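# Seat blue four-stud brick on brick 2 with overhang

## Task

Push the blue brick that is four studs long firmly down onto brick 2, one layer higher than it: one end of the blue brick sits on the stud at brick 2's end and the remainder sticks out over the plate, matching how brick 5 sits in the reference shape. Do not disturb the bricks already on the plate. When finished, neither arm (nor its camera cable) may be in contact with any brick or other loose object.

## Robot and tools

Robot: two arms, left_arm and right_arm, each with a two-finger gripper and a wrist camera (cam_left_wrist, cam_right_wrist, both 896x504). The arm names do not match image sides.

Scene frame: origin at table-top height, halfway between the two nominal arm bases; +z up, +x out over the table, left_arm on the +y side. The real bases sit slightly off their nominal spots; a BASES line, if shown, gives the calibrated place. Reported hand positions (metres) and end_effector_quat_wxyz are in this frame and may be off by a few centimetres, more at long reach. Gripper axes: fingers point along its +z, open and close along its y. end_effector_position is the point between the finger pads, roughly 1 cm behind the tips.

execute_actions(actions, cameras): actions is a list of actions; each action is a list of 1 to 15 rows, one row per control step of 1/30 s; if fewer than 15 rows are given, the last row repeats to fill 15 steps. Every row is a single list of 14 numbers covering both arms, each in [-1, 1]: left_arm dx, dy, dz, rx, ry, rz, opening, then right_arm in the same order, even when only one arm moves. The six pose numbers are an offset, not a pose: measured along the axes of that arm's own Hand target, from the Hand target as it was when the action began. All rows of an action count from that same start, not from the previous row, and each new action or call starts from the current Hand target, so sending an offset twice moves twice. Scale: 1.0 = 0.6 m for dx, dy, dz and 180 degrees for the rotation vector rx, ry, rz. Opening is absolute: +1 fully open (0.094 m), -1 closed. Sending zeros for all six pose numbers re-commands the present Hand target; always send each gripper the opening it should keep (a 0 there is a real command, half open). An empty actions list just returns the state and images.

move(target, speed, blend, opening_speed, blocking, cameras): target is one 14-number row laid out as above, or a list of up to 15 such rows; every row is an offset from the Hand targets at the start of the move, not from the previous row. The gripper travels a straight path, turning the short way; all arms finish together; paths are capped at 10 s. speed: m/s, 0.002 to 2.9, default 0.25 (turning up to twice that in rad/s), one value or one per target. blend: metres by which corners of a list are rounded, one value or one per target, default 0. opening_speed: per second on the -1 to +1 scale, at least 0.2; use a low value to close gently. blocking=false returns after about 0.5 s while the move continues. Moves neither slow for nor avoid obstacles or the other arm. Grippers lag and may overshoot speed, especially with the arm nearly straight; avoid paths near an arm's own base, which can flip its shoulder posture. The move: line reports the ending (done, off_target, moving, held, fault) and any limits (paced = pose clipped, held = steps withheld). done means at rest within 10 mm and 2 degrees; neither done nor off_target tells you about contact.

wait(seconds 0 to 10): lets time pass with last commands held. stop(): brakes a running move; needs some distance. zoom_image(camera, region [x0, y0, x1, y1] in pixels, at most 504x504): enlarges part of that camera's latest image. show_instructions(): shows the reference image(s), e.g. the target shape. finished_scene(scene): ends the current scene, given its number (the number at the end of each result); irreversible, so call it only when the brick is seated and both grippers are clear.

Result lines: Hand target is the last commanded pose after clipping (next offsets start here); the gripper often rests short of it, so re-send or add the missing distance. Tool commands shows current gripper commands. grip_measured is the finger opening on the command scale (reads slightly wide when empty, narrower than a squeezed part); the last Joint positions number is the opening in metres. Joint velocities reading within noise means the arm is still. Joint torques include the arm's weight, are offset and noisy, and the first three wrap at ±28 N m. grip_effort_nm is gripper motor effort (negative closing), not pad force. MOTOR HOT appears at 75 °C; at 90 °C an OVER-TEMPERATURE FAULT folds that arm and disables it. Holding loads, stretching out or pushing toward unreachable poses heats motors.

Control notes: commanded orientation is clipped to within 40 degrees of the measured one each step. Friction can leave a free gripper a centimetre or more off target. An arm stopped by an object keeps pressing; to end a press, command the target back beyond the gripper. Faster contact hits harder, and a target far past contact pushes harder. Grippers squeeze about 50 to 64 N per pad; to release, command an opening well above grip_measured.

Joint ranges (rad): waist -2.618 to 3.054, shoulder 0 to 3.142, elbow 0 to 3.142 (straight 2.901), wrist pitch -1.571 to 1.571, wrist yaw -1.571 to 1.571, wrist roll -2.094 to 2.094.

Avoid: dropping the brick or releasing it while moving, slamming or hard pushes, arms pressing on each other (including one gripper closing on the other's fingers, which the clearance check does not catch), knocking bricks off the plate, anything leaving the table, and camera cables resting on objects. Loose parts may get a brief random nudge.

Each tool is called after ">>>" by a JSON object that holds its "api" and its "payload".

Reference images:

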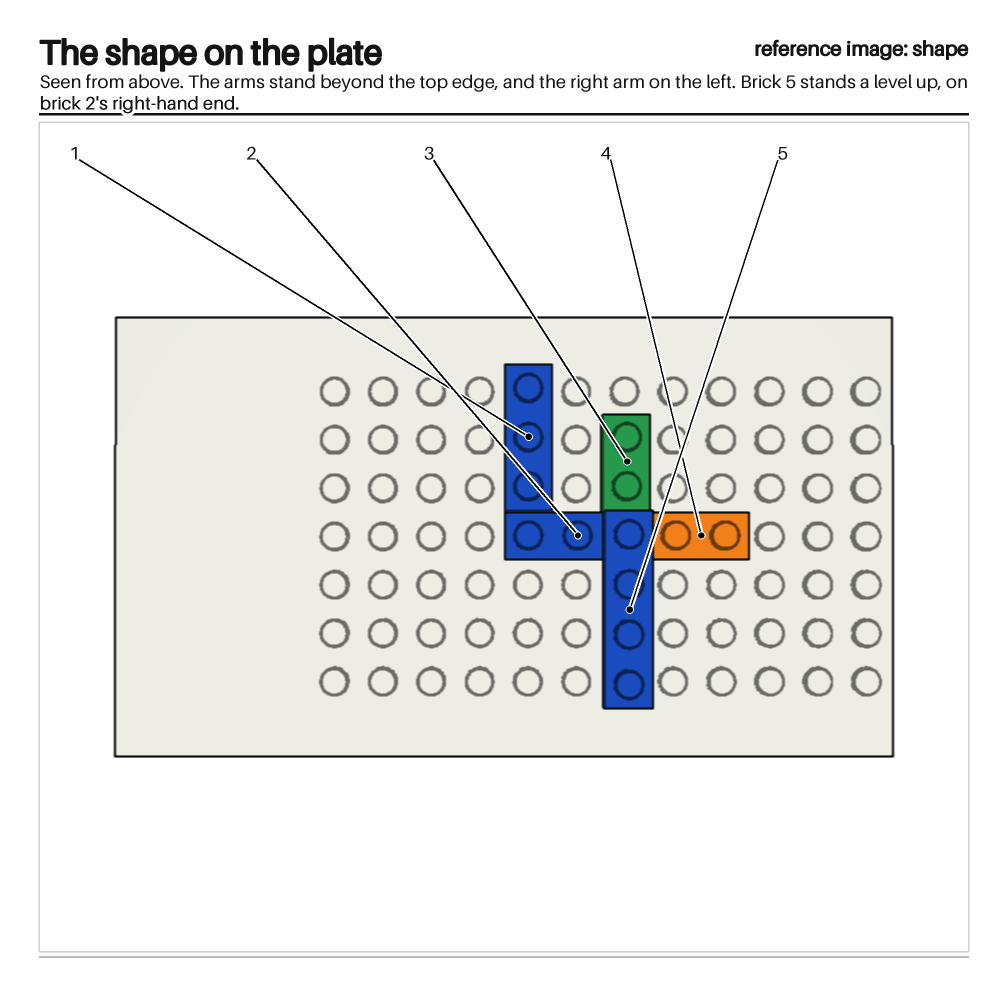

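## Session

Scene 2 done. Starting scene 3.

>>> {"api": "execute_actions", "payload": {"actions": []}}

Scene clock: 0.00 s.
left_arm: end_effector_position=(+0.2799, +0.1967, +0.1596) grip_measured=+1.000 grip_effort_nm=n/a end_effector_quat_wxyz=(+0.595, +0.031, +0.760, -0.260) | right_arm: end_effector_position=(+0.3219, -0.1913, +0.2809) grip_measured=+1.000 grip_effort_nm=n/a end_effector_quat_wxyz=(+0.547, +0.054, +0.833, +0.056)
Joint positions: left_arm=[-0.344 0.191 0.07 -0.038 0.114 -0.352 0.094] | right_arm=[0.226 0.735 0.834 -0.514 0.196 0.252 0.094]
Joint velocities: within noise
Joint torques (N m): no reading
Motor temperatures (°C): left_arm=[23 24 22 22 21 23 24] | right_arm=[21 21 23 22 23 23 21]
Heat: left arm: 24 °C; right arm: 23 °C.
Hand target: left_arm +0.2794, +0.1969, +0.1620; +0.596, +0.032, +0.759, -0.259 | right_arm +0.3214, -0.1918, +0.2885; +0.555, +0.055, +0.828, +0.058
Tool commands: left_gripper/opening=+1.0 right_gripper/opening=+1.0

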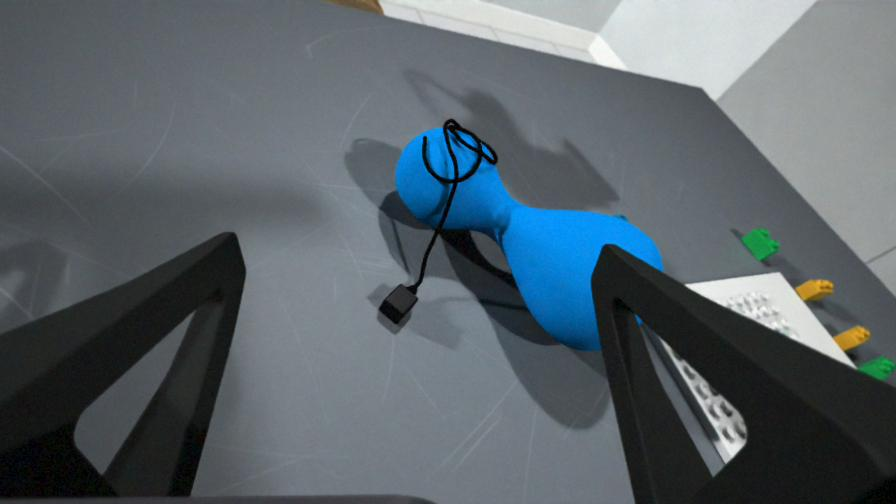

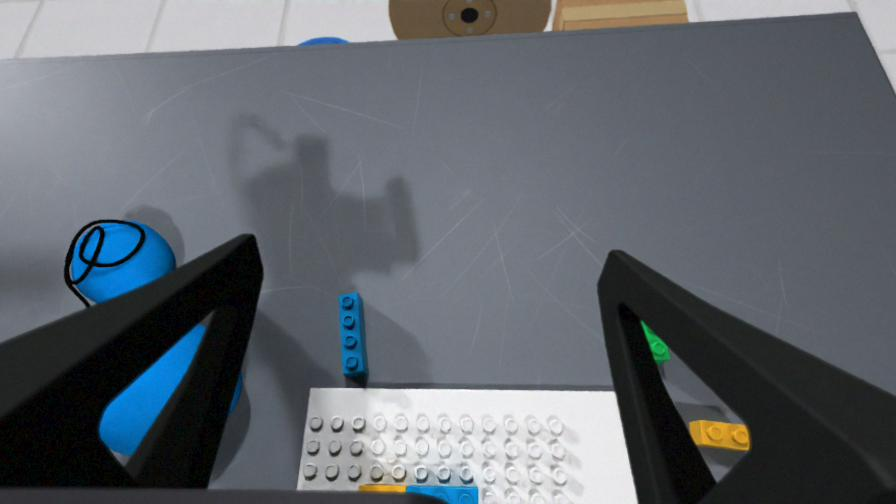

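>>> {"api": "move", "payload": {"target": [-0.0555,0.2820,-0.1863,-0.1797,0.4135,-0.0222,1.0,0.0532,0.0813,0.0313,0.0311,0.2635,-0.0421,-0.277], "speed": 0.35, "cameras": ["cam_right_wrist"]}}

>>> {"api": "zoom_image", "payload": {"camera": "cam_right_wrist", "region": [300, 0, 520, 120]}}

>>> {"api": "zoom_image", "payload": {"camera": "cam_right_wrist", "region": [310, 170, 520, 290]}}

Scene clock: 63.37 s.
left_arm: end_effector_position=(+0.2483, +0.3961, +0.1429) grip_measured=+1.000 grip_effort_nm=-0.012 end_effector_quat_wxyz=(-0.001, +0.001, +1.000, -0.003) | right_arm: end_effector_position=(+0.3277, -0.1418, +0.2528) grip_measured=-0.274 grip_effort_nm=-0.154 end_effector_quat_wxyz=(+0.171, -0.001, +0.985, -0.007)
Joint positions: left_arm=[0.437 1.397 1.207 -1.386 0.005 0.445 0.094] | right_arm=[0.344 1.487 1.679 -1.445 0.135 0.345 0.034]
Joint velocities: within noise
Joint torques (N m): left_arm=[0.68 -3.45 9.81 0.18 -0.03 0.01] | right_arm=[0.58 -4.98 9.73 0.84 0.06 0.09]
Motor temperatures (°C): left_arm=[23 24 24 30 21 23 24] | right_arm=[21 21 25 29 23 23 21]
Heat: left arm: 30 °C; right arm: 29 °C.
Hand target: left_arm +0.2501, +0.4000, +0.1499; +0.000, +0.000, +1.000, +0.000 | right_arm +0.3281, -0.1379, +0.2600; +0.175, +0.000, +0.985, +0.000
Off the commanded pose: left_arm 0.008 m, 0 deg | right_arm 0.008 m, 1 deg.
move: done
Images, in order (width x height): cam_right_wrist 896x504.

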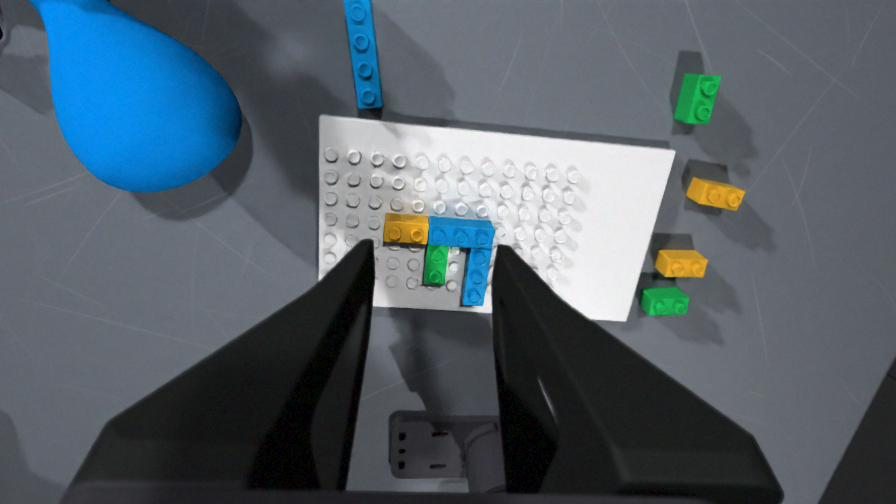

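Scaled by 2.291.

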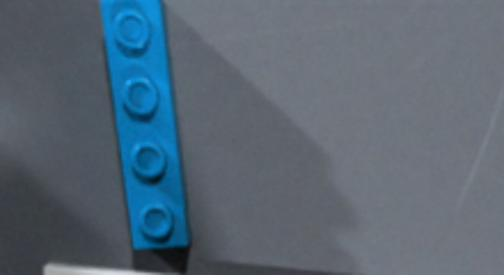

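Scaled by 2.400.

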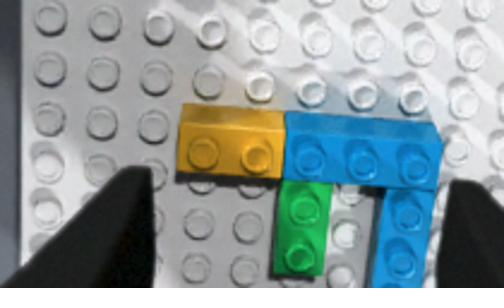

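>>> {"api": "move", "payload": {"target": [0,0,0,0,0,0,1.0,0.0327,0.0665,0.2722,-0.0076,0.1118,-0.0429,-0.34], "speed": 0.25, "cameras": ["cam_right_wrist"]}}

Scene clock: 128.53 s.
left_arm: end_effector_position=(+0.2480, +0.3961, +0.1429) grip_measured=+1.000 grip_effort_nm=-0.012 end_effector_quat_wxyz=(-0.002, +0.001, +1.000, -0.003) | right_arm: end_effector_position=(+0.3608, -0.1049, +0.0976) grip_measured=-0.337 grip_effort_nm=-0.154 end_effector_quat_wxyz=(-0.012, -0.061, +0.998, -0.010)
Joint positions: left_arm=[0.437 1.397 1.207 -1.387 0.004 0.446 0.094] | right_arm=[0.346 1.896 1.565 -1.269 0.012 0.25 0.031]
Joint velocities: within noise
Joint torques (N m): left_arm=[0.68 -3.44 9.8 0.2 -0.07 0] | right_arm=[0.57 -9.26 7.32 0.56 -0.08 -0.08]
Motor temperatures (°C): left_arm=[23 24 25 24 21 23 24] | right_arm=[21 22 26 26 23 23 21]
Heat: left arm: 25 °C; right arm: 26 °C.
Hand target: left_arm +0.2502, +0.4000, +0.1499; +0.000, +0.000, +1.000, +0.000 | right_arm +0.3659, -0.0981, +0.0998; +0.000, -0.068, +0.998, +0.000
Off the commanded pose: left_arm 0.008 m, 0 deg | right_arm 0.009 m, 2 deg.
move: done
Images, in order (width x height): cam_right_wrist 896x504.

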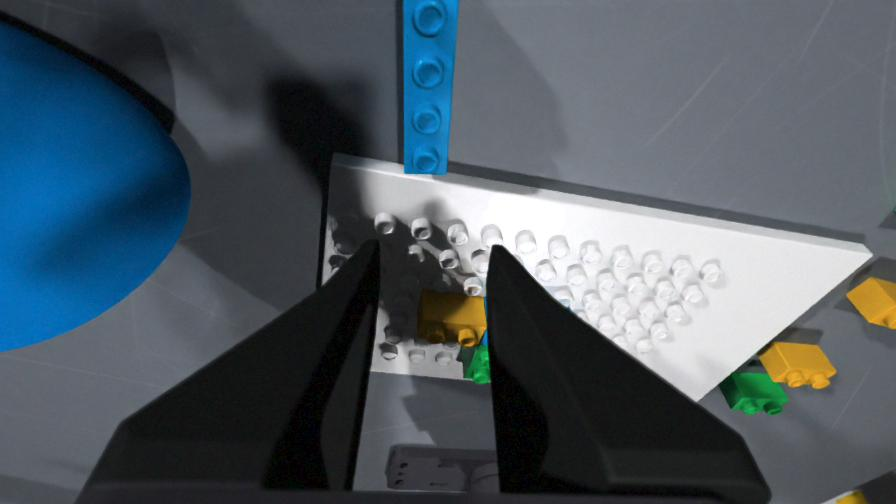

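>>> {"api": "move", "payload": {"target": [[0,0,0,0,0,0,1.0,0.0443,-0.0055,0.0130,0,0,0,-0.34],[0,0,0,0,0,0,1.0,0.0133,-0.0022,0.1222,0,0,0,-0.8]], "speed": [0.1,0.08], "opening_speed": 0.5, "cameras": ["cam_right_wrist"]}}

>>> {"api": "zoom_image", "payload": {"camera": "cam_right_wrist", "region": [380, 220, 500, 320]}}

Scene clock: 171.07 s.
left_arm: end_effector_position=(+0.2478, +0.3961, +0.1429) grip_measured=+1.000 grip_effort_nm=-0.017 end_effector_quat_wxyz=(-0.002, +0.001, +1.000, -0.003) | right_arm: end_effector_position=(+0.3570, -0.1025, +0.0315) grip_measured=-0.658 grip_effort_nm=-1.028 end_effector_quat_wxyz=(+0.000, -0.066, +0.998, -0.005)
Joint positions: left_arm=[0.437 1.397 1.207 -1.387 0.004 0.446 0.094] | right_arm=[0.355 1.918 1.326 -0.983 0.01 0.249 0.016]
Joint velocities: within noise
Joint torques (N m): left_arm=[0.66 -3.44 9.78 0.2 -0.06 0] | right_arm=[-0.06 -8.21 5.61 0.62 -0.05 -0.04]
Motor temperatures (°C): left_arm=[23 24 26 24 21 23 24] | right_arm=[21 24 25 25 23 23 21]
Heat: left arm: 26 °C; right arm: 25 °C.
Hand target: left_arm +0.2501, +0.4000, +0.1499; +0.000, +0.000, +1.000, +0.000 | right_arm +0.3582, -0.1006, +0.0266; +0.000, -0.068, +0.998, +0.000
Off the commanded pose: left_arm 0.008 m, 0 deg | right_arm 0.005 m, 1 deg.
move: done
Images, in order (width x height): cam_right_wrist 896x504.

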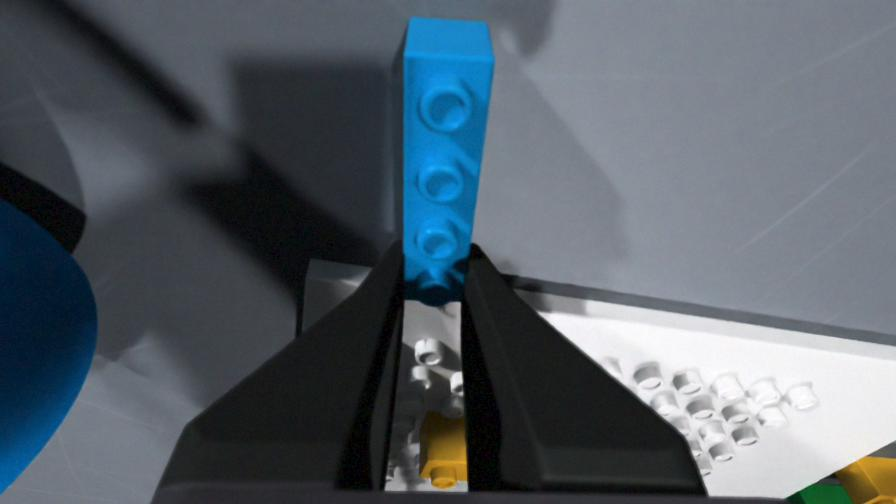

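Scaled by 4.200.

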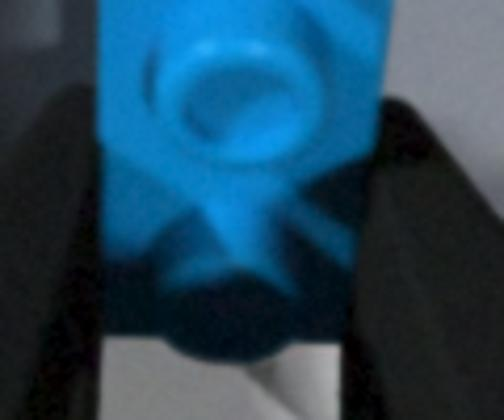

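>>> {"api": "move", "payload": {"target": [[0,0,0,0,0,0,1.0,0,0,-0.139,0,0,0,-0.8],[0,0,0,0,0,0,1.0,0.1938,-0.0801,-0.1298,0,0,0.0572,-0.8],[0,0,0,0,0,0,1.0,0.1643,-0.0628,-0.0530,0,0,0.0572,-0.8]], "speed": [0.1,0.15,0.06], "cameras": ["cam_right_wrist"]}}

>>> {"api": "zoom_image", "payload": {"camera": "cam_right_wrist", "region": [300, 190, 420, 260]}}

>>> {"api": "zoom_image", "payload": {"camera": "cam_right_wrist", "region": [450, 190, 570, 260]}}

Scene clock: 242.00 s.
left_arm: end_effector_position=(+0.2478, +0.3961, +0.1429) grip_measured=+1.000 grip_effort_nm=-0.012 end_effector_quat_wxyz=(-0.002, +0.001, +1.000, -0.003) | right_arm: end_effector_position=(+0.2646, -0.1551, +0.0620) grip_measured=-0.658 grip_effort_nm=-1.038 end_effector_quat_wxyz=(-0.002, +0.020, +1.000, -0.006)
Joint positions: left_arm=[0.437 1.397 1.207 -1.387 0.004 0.446 0.094] | right_arm=[0.294 1.497 0.969 -1.05 0.009 0.36 0.016]
Joint velocities: within noise
Joint torques (N m): left_arm=[0.68 -3.43 9.81 0.2 -0.06 0] | right_arm=[0.57 -4.77 5.68 0.62 -0.04 0.08]
Motor temperatures (°C): left_arm=[23 24 26 23 21 23 24] | right_arm=[21 24 25 24 23 23 23]
Heat: left arm: 26 °C; right arm: 25 °C.
Hand target: left_arm +0.2501, +0.4000, +0.1499; +0.000, +0.000, +1.000, +0.000 | right_arm +0.2656, -0.1514, +0.0583; +0.000, +0.022, +1.000, +0.000
Off the commanded pose: left_arm 0.008 m, 0 deg | right_arm 0.005 m, 1 deg.
move: done
Images, in order (width x height): cam_right_wrist 896x504.

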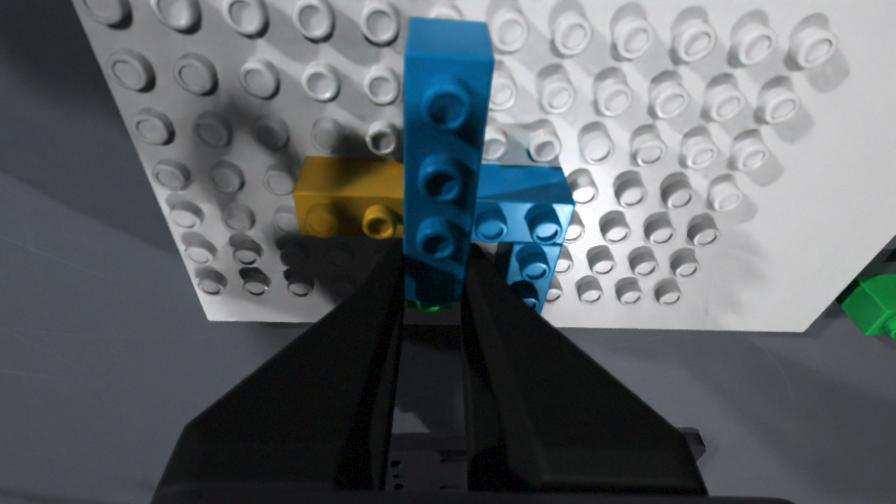

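Scaled by 4.200.

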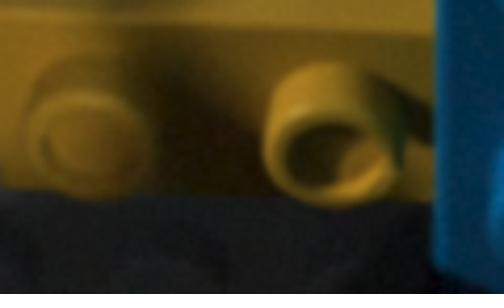

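Scaled by 4.200.

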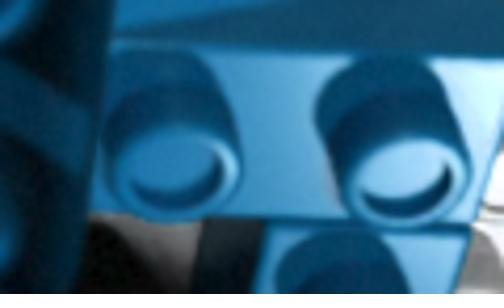

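>>> {"api": "move", "payload": {"target": [0,0,0,0,0,0,1.0,0,0,0.0487,0,0,0,-0.8], "speed": 0.025, "cameras": ["cam_right_wrist"]}}

Scene clock: 300.40 s.
left_arm: end_effector_position=(+0.2478, +0.3961, +0.1429) grip_measured=+1.000 grip_effort_nm=-0.012 end_effector_quat_wxyz=(-0.002, +0.001, +1.000, -0.003) | right_arm: end_effector_position=(+0.2637, -0.1551, +0.0544) grip_measured=-0.658 grip_effort_nm=-1.033 end_effector_quat_wxyz=(+0.002, +0.021, +1.000, -0.004)
Joint positions: left_arm=[0.437 1.397 1.207 -1.387 0.004 0.446 0.094] | right_arm=[0.294 1.495 0.936 -1.011 0.008 0.36 0.016]
Joint velocities: within noise
Joint torques (N m): left_arm=[0.68 -3.43 9.8 0.2 -0.07 0.01] | right_arm=[0.54 -1.66 1.28 1.34 -0.03 0.09]
Motor temperatures (°C): left_arm=[23 25 27 23 21 23 24] | right_arm=[21 23 24 24 23 23 23]
Heat: left arm: 27 °C; right arm: 24 °C.
Hand target: left_arm +0.2501, +0.4000, +0.1499; +0.000, +0.000, +1.000, +0.000 | right_arm +0.2657, -0.1513, +0.0292; +0.000, +0.022, +1.000, +0.000
Off the commanded pose: left_arm 0.008 m, 0 deg | right_arm 0.026 m, 0 deg.
move: off_target (right_arm)
Images, in order (width x height): cam_right_wrist 896x504.

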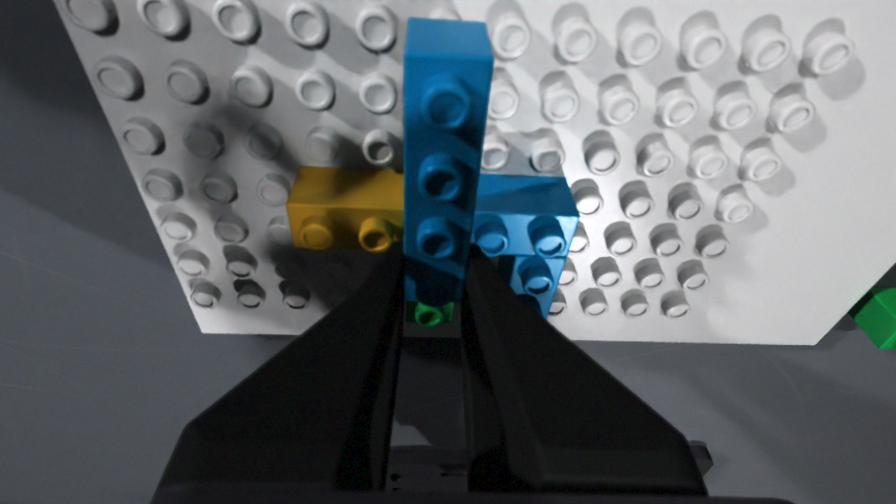

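>>> {"api": "move", "payload": {"target": [[0,0,0,0,0,0,1.0,0,0,-0.0337,0,0,0,-0.8],[0,0,0,0,0,0,1.0,0,0,-0.0337,0,0,0,-0.35],[0,0,0,0,0,0,1.0,0,0,-0.167,0,0,0,-0.35]], "speed": [0.03,0.03,0.08], "opening_speed": 1.0, "cameras": ["cam_right_wrist"]}}

Scene clock: 313.20 s.
left_arm: end_effector_position=(+0.2478, +0.3961, +0.1429) grip_measured=+1.000 grip_effort_nm=-0.012 end_effector_quat_wxyz=(-0.002, +0.001, +1.000, -0.003) | right_arm: end_effector_position=(+0.2627, -0.1554, +0.1167) grip_measured=-0.353 grip_effort_nm=0.144 end_effector_quat_wxyz=(-0.016, +0.021, +1.000, -0.010)
Joint positions: left_arm=[0.437 1.397 1.207 -1.387 0.004 0.446 0.094] | right_arm=[0.294 1.481 1.175 -1.302 0.008 0.361 0.03]
Joint velocities: within noise
Joint torques (N m): left_arm=[0.68 -3.43 9.81 0.2 -0.06 0.01] | right_arm=[0.55 -7.39 9.42 0.25 -0.03 0.09]
Motor temperatures (°C): left_arm=[23 25 27 23 21 23 24] | right_arm=[21 23 24 25 23 23 23]
Heat: left arm: 27 °C; right arm: 25 °C.
Hand target: left_arm +0.2502, +0.4000, +0.1499; +0.000, +0.000, +1.000, +0.000 | right_arm +0.2657, -0.1513, +0.1293; +0.000, +0.022, +1.000, +0.000
Off the commanded pose: left_arm 0.008 m, 0 deg | right_arm 0.014 m, 2 deg.
move: off_target (right_arm)
Images, in order (width x height): cam_right_wrist 896x504.

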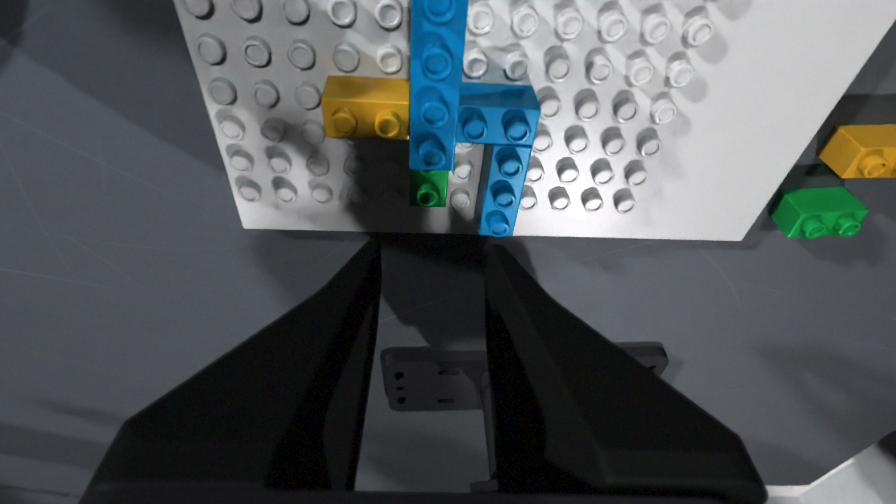

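>>> {"api": "move", "payload": {"target": [[0,0,0,0,0,0,1.0,0.0272,-0.0123,0.0155,0,0,0,-1.0],[0,0,0,0,0,0,1.0,-0.0015,-0.0003,0.0905,0,0,0,-1.0],[0,0,0,0,0,0,1.0,-0.0015,-0.0003,0.1338,0,0,0,-1.0]], "speed": [0.1,0.08,0.02], "cameras": ["cam_right_wrist"]}}

Scene clock: 332.10 s.
left_arm: end_effector_position=(+0.2478, +0.3961, +0.1429) grip_measured=+1.000 grip_effort_nm=-0.012 end_effector_quat_wxyz=(-0.002, +0.001, +1.000, -0.003) | right_arm: end_effector_position=(+0.2640, -0.1550, +0.0694) grip_measured=-0.982 grip_effort_nm=-0.979 end_effector_quat_wxyz=(+0.000, +0.021, +1.000, -0.004)
Joint positions: left_arm=[0.437 1.397 1.207 -1.387 0.004 0.446 0.094] | right_arm=[0.294 1.483 0.987 -1.078 0.008 0.361 0.001]
Joint velocities: within noise
Joint torques (N m): left_arm=[0.68 -3.44 9.8 0.2 -0.06 0.01] | right_arm=[0.39 -2.66 2.07 1.18 -0.03 0.07]
Motor temperatures (°C): left_arm=[23 25 27 23 21 23 24] | right_arm=[21 23 25 24 23 23 23]
Heat: left arm: 27 °C; right arm: 25 °C.
Hand target: left_arm +0.2502, +0.4000, +0.1499; +0.000, +0.000, +1.000, +0.000 | right_arm +0.2666, -0.1516, +0.0490; +0.000, +0.022, +1.000, +0.000
Off the commanded pose: left_arm 0.008 m, 0 deg | right_arm 0.021 m, 0 deg.
move: off_target (right_arm)
Images, in order (width x height): cam_right_wrist 896x504.

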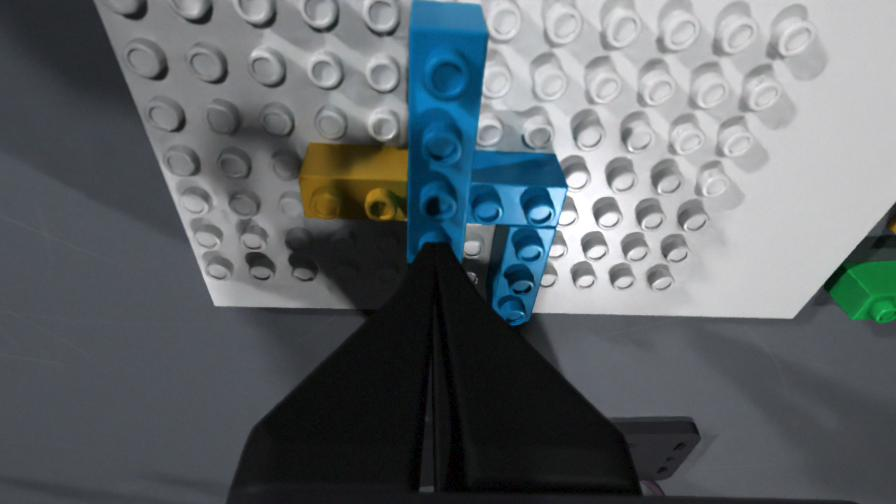

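>>> {"api": "move", "payload": {"target": [[0,0,0,0,0,0,1.0,0,0,-0.05,0,0,0,-1.0],[0,0,0,0,0,0,1.0,0.02,0,-0.2,0,0,0,-1.0]], "speed": [0.06,0.12], "cameras": ["cam_right_wrist"]}}

Scene clock: 339.37 s.
left_arm: end_effector_position=(+0.2478, +0.3961, +0.1429) grip_measured=+1.000 grip_effort_nm=-0.012 end_effector_quat_wxyz=(-0.002, +0.001, +1.000, -0.003) | right_arm: end_effector_position=(+0.2538, -0.1543, +0.1574) grip_measured=-0.982 grip_effort_nm=-0.969 end_effector_quat_wxyz=(-0.014, +0.020, +1.000, -0.009)
Joint positions: left_arm=[0.437 1.397 1.207 -1.387 0.004 0.446 0.094] | right_arm=[0.311 1.449 1.308 -1.463 0.007 0.377 0.001]
Joint velocities: within noise
Joint torques (N m): left_arm=[0.66 -3.44 9.8 0.2 -0.06 0.01] | right_arm=[0.58 -6.82 9.36 0.25 -0.03 0.09]
Motor temperatures (°C): left_arm=[23 25 27 23 21 23 24] | right_arm=[21 23 25 24 23 23 23]
Heat: left arm: 27 °C; right arm: 25 °C.
Hand target: left_arm +0.2502, +0.4000, +0.1499; +0.000, +0.000, +1.000, +0.000 | right_arm +0.2546, -0.1510, +0.1690; +0.000, +0.022, +1.000, +0.000
Off the commanded pose: left_arm 0.008 m, 0 deg | right_arm 0.012 m, 2 deg.
move: off_target (right_arm)
Images, in order (width x height): cam_right_wrist 896x504.

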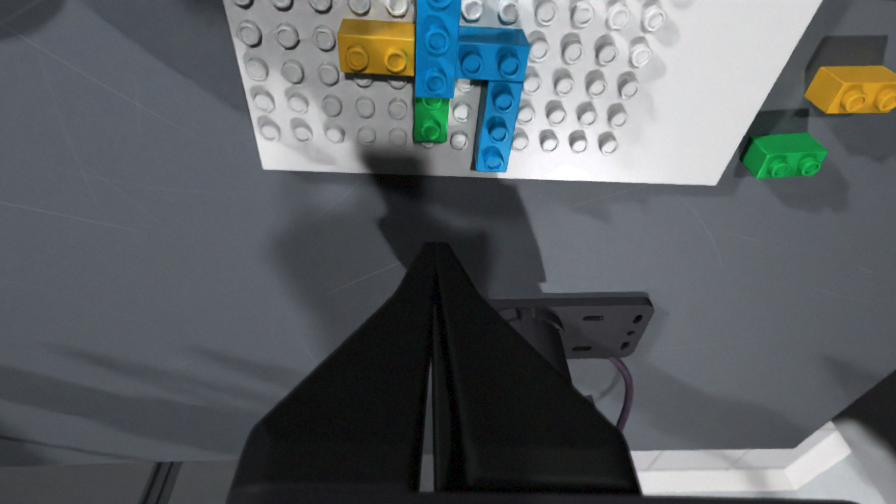

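>>> {"api": "finished_scene", "payload": {"scene": 3}}

The scene is finished: the task was done.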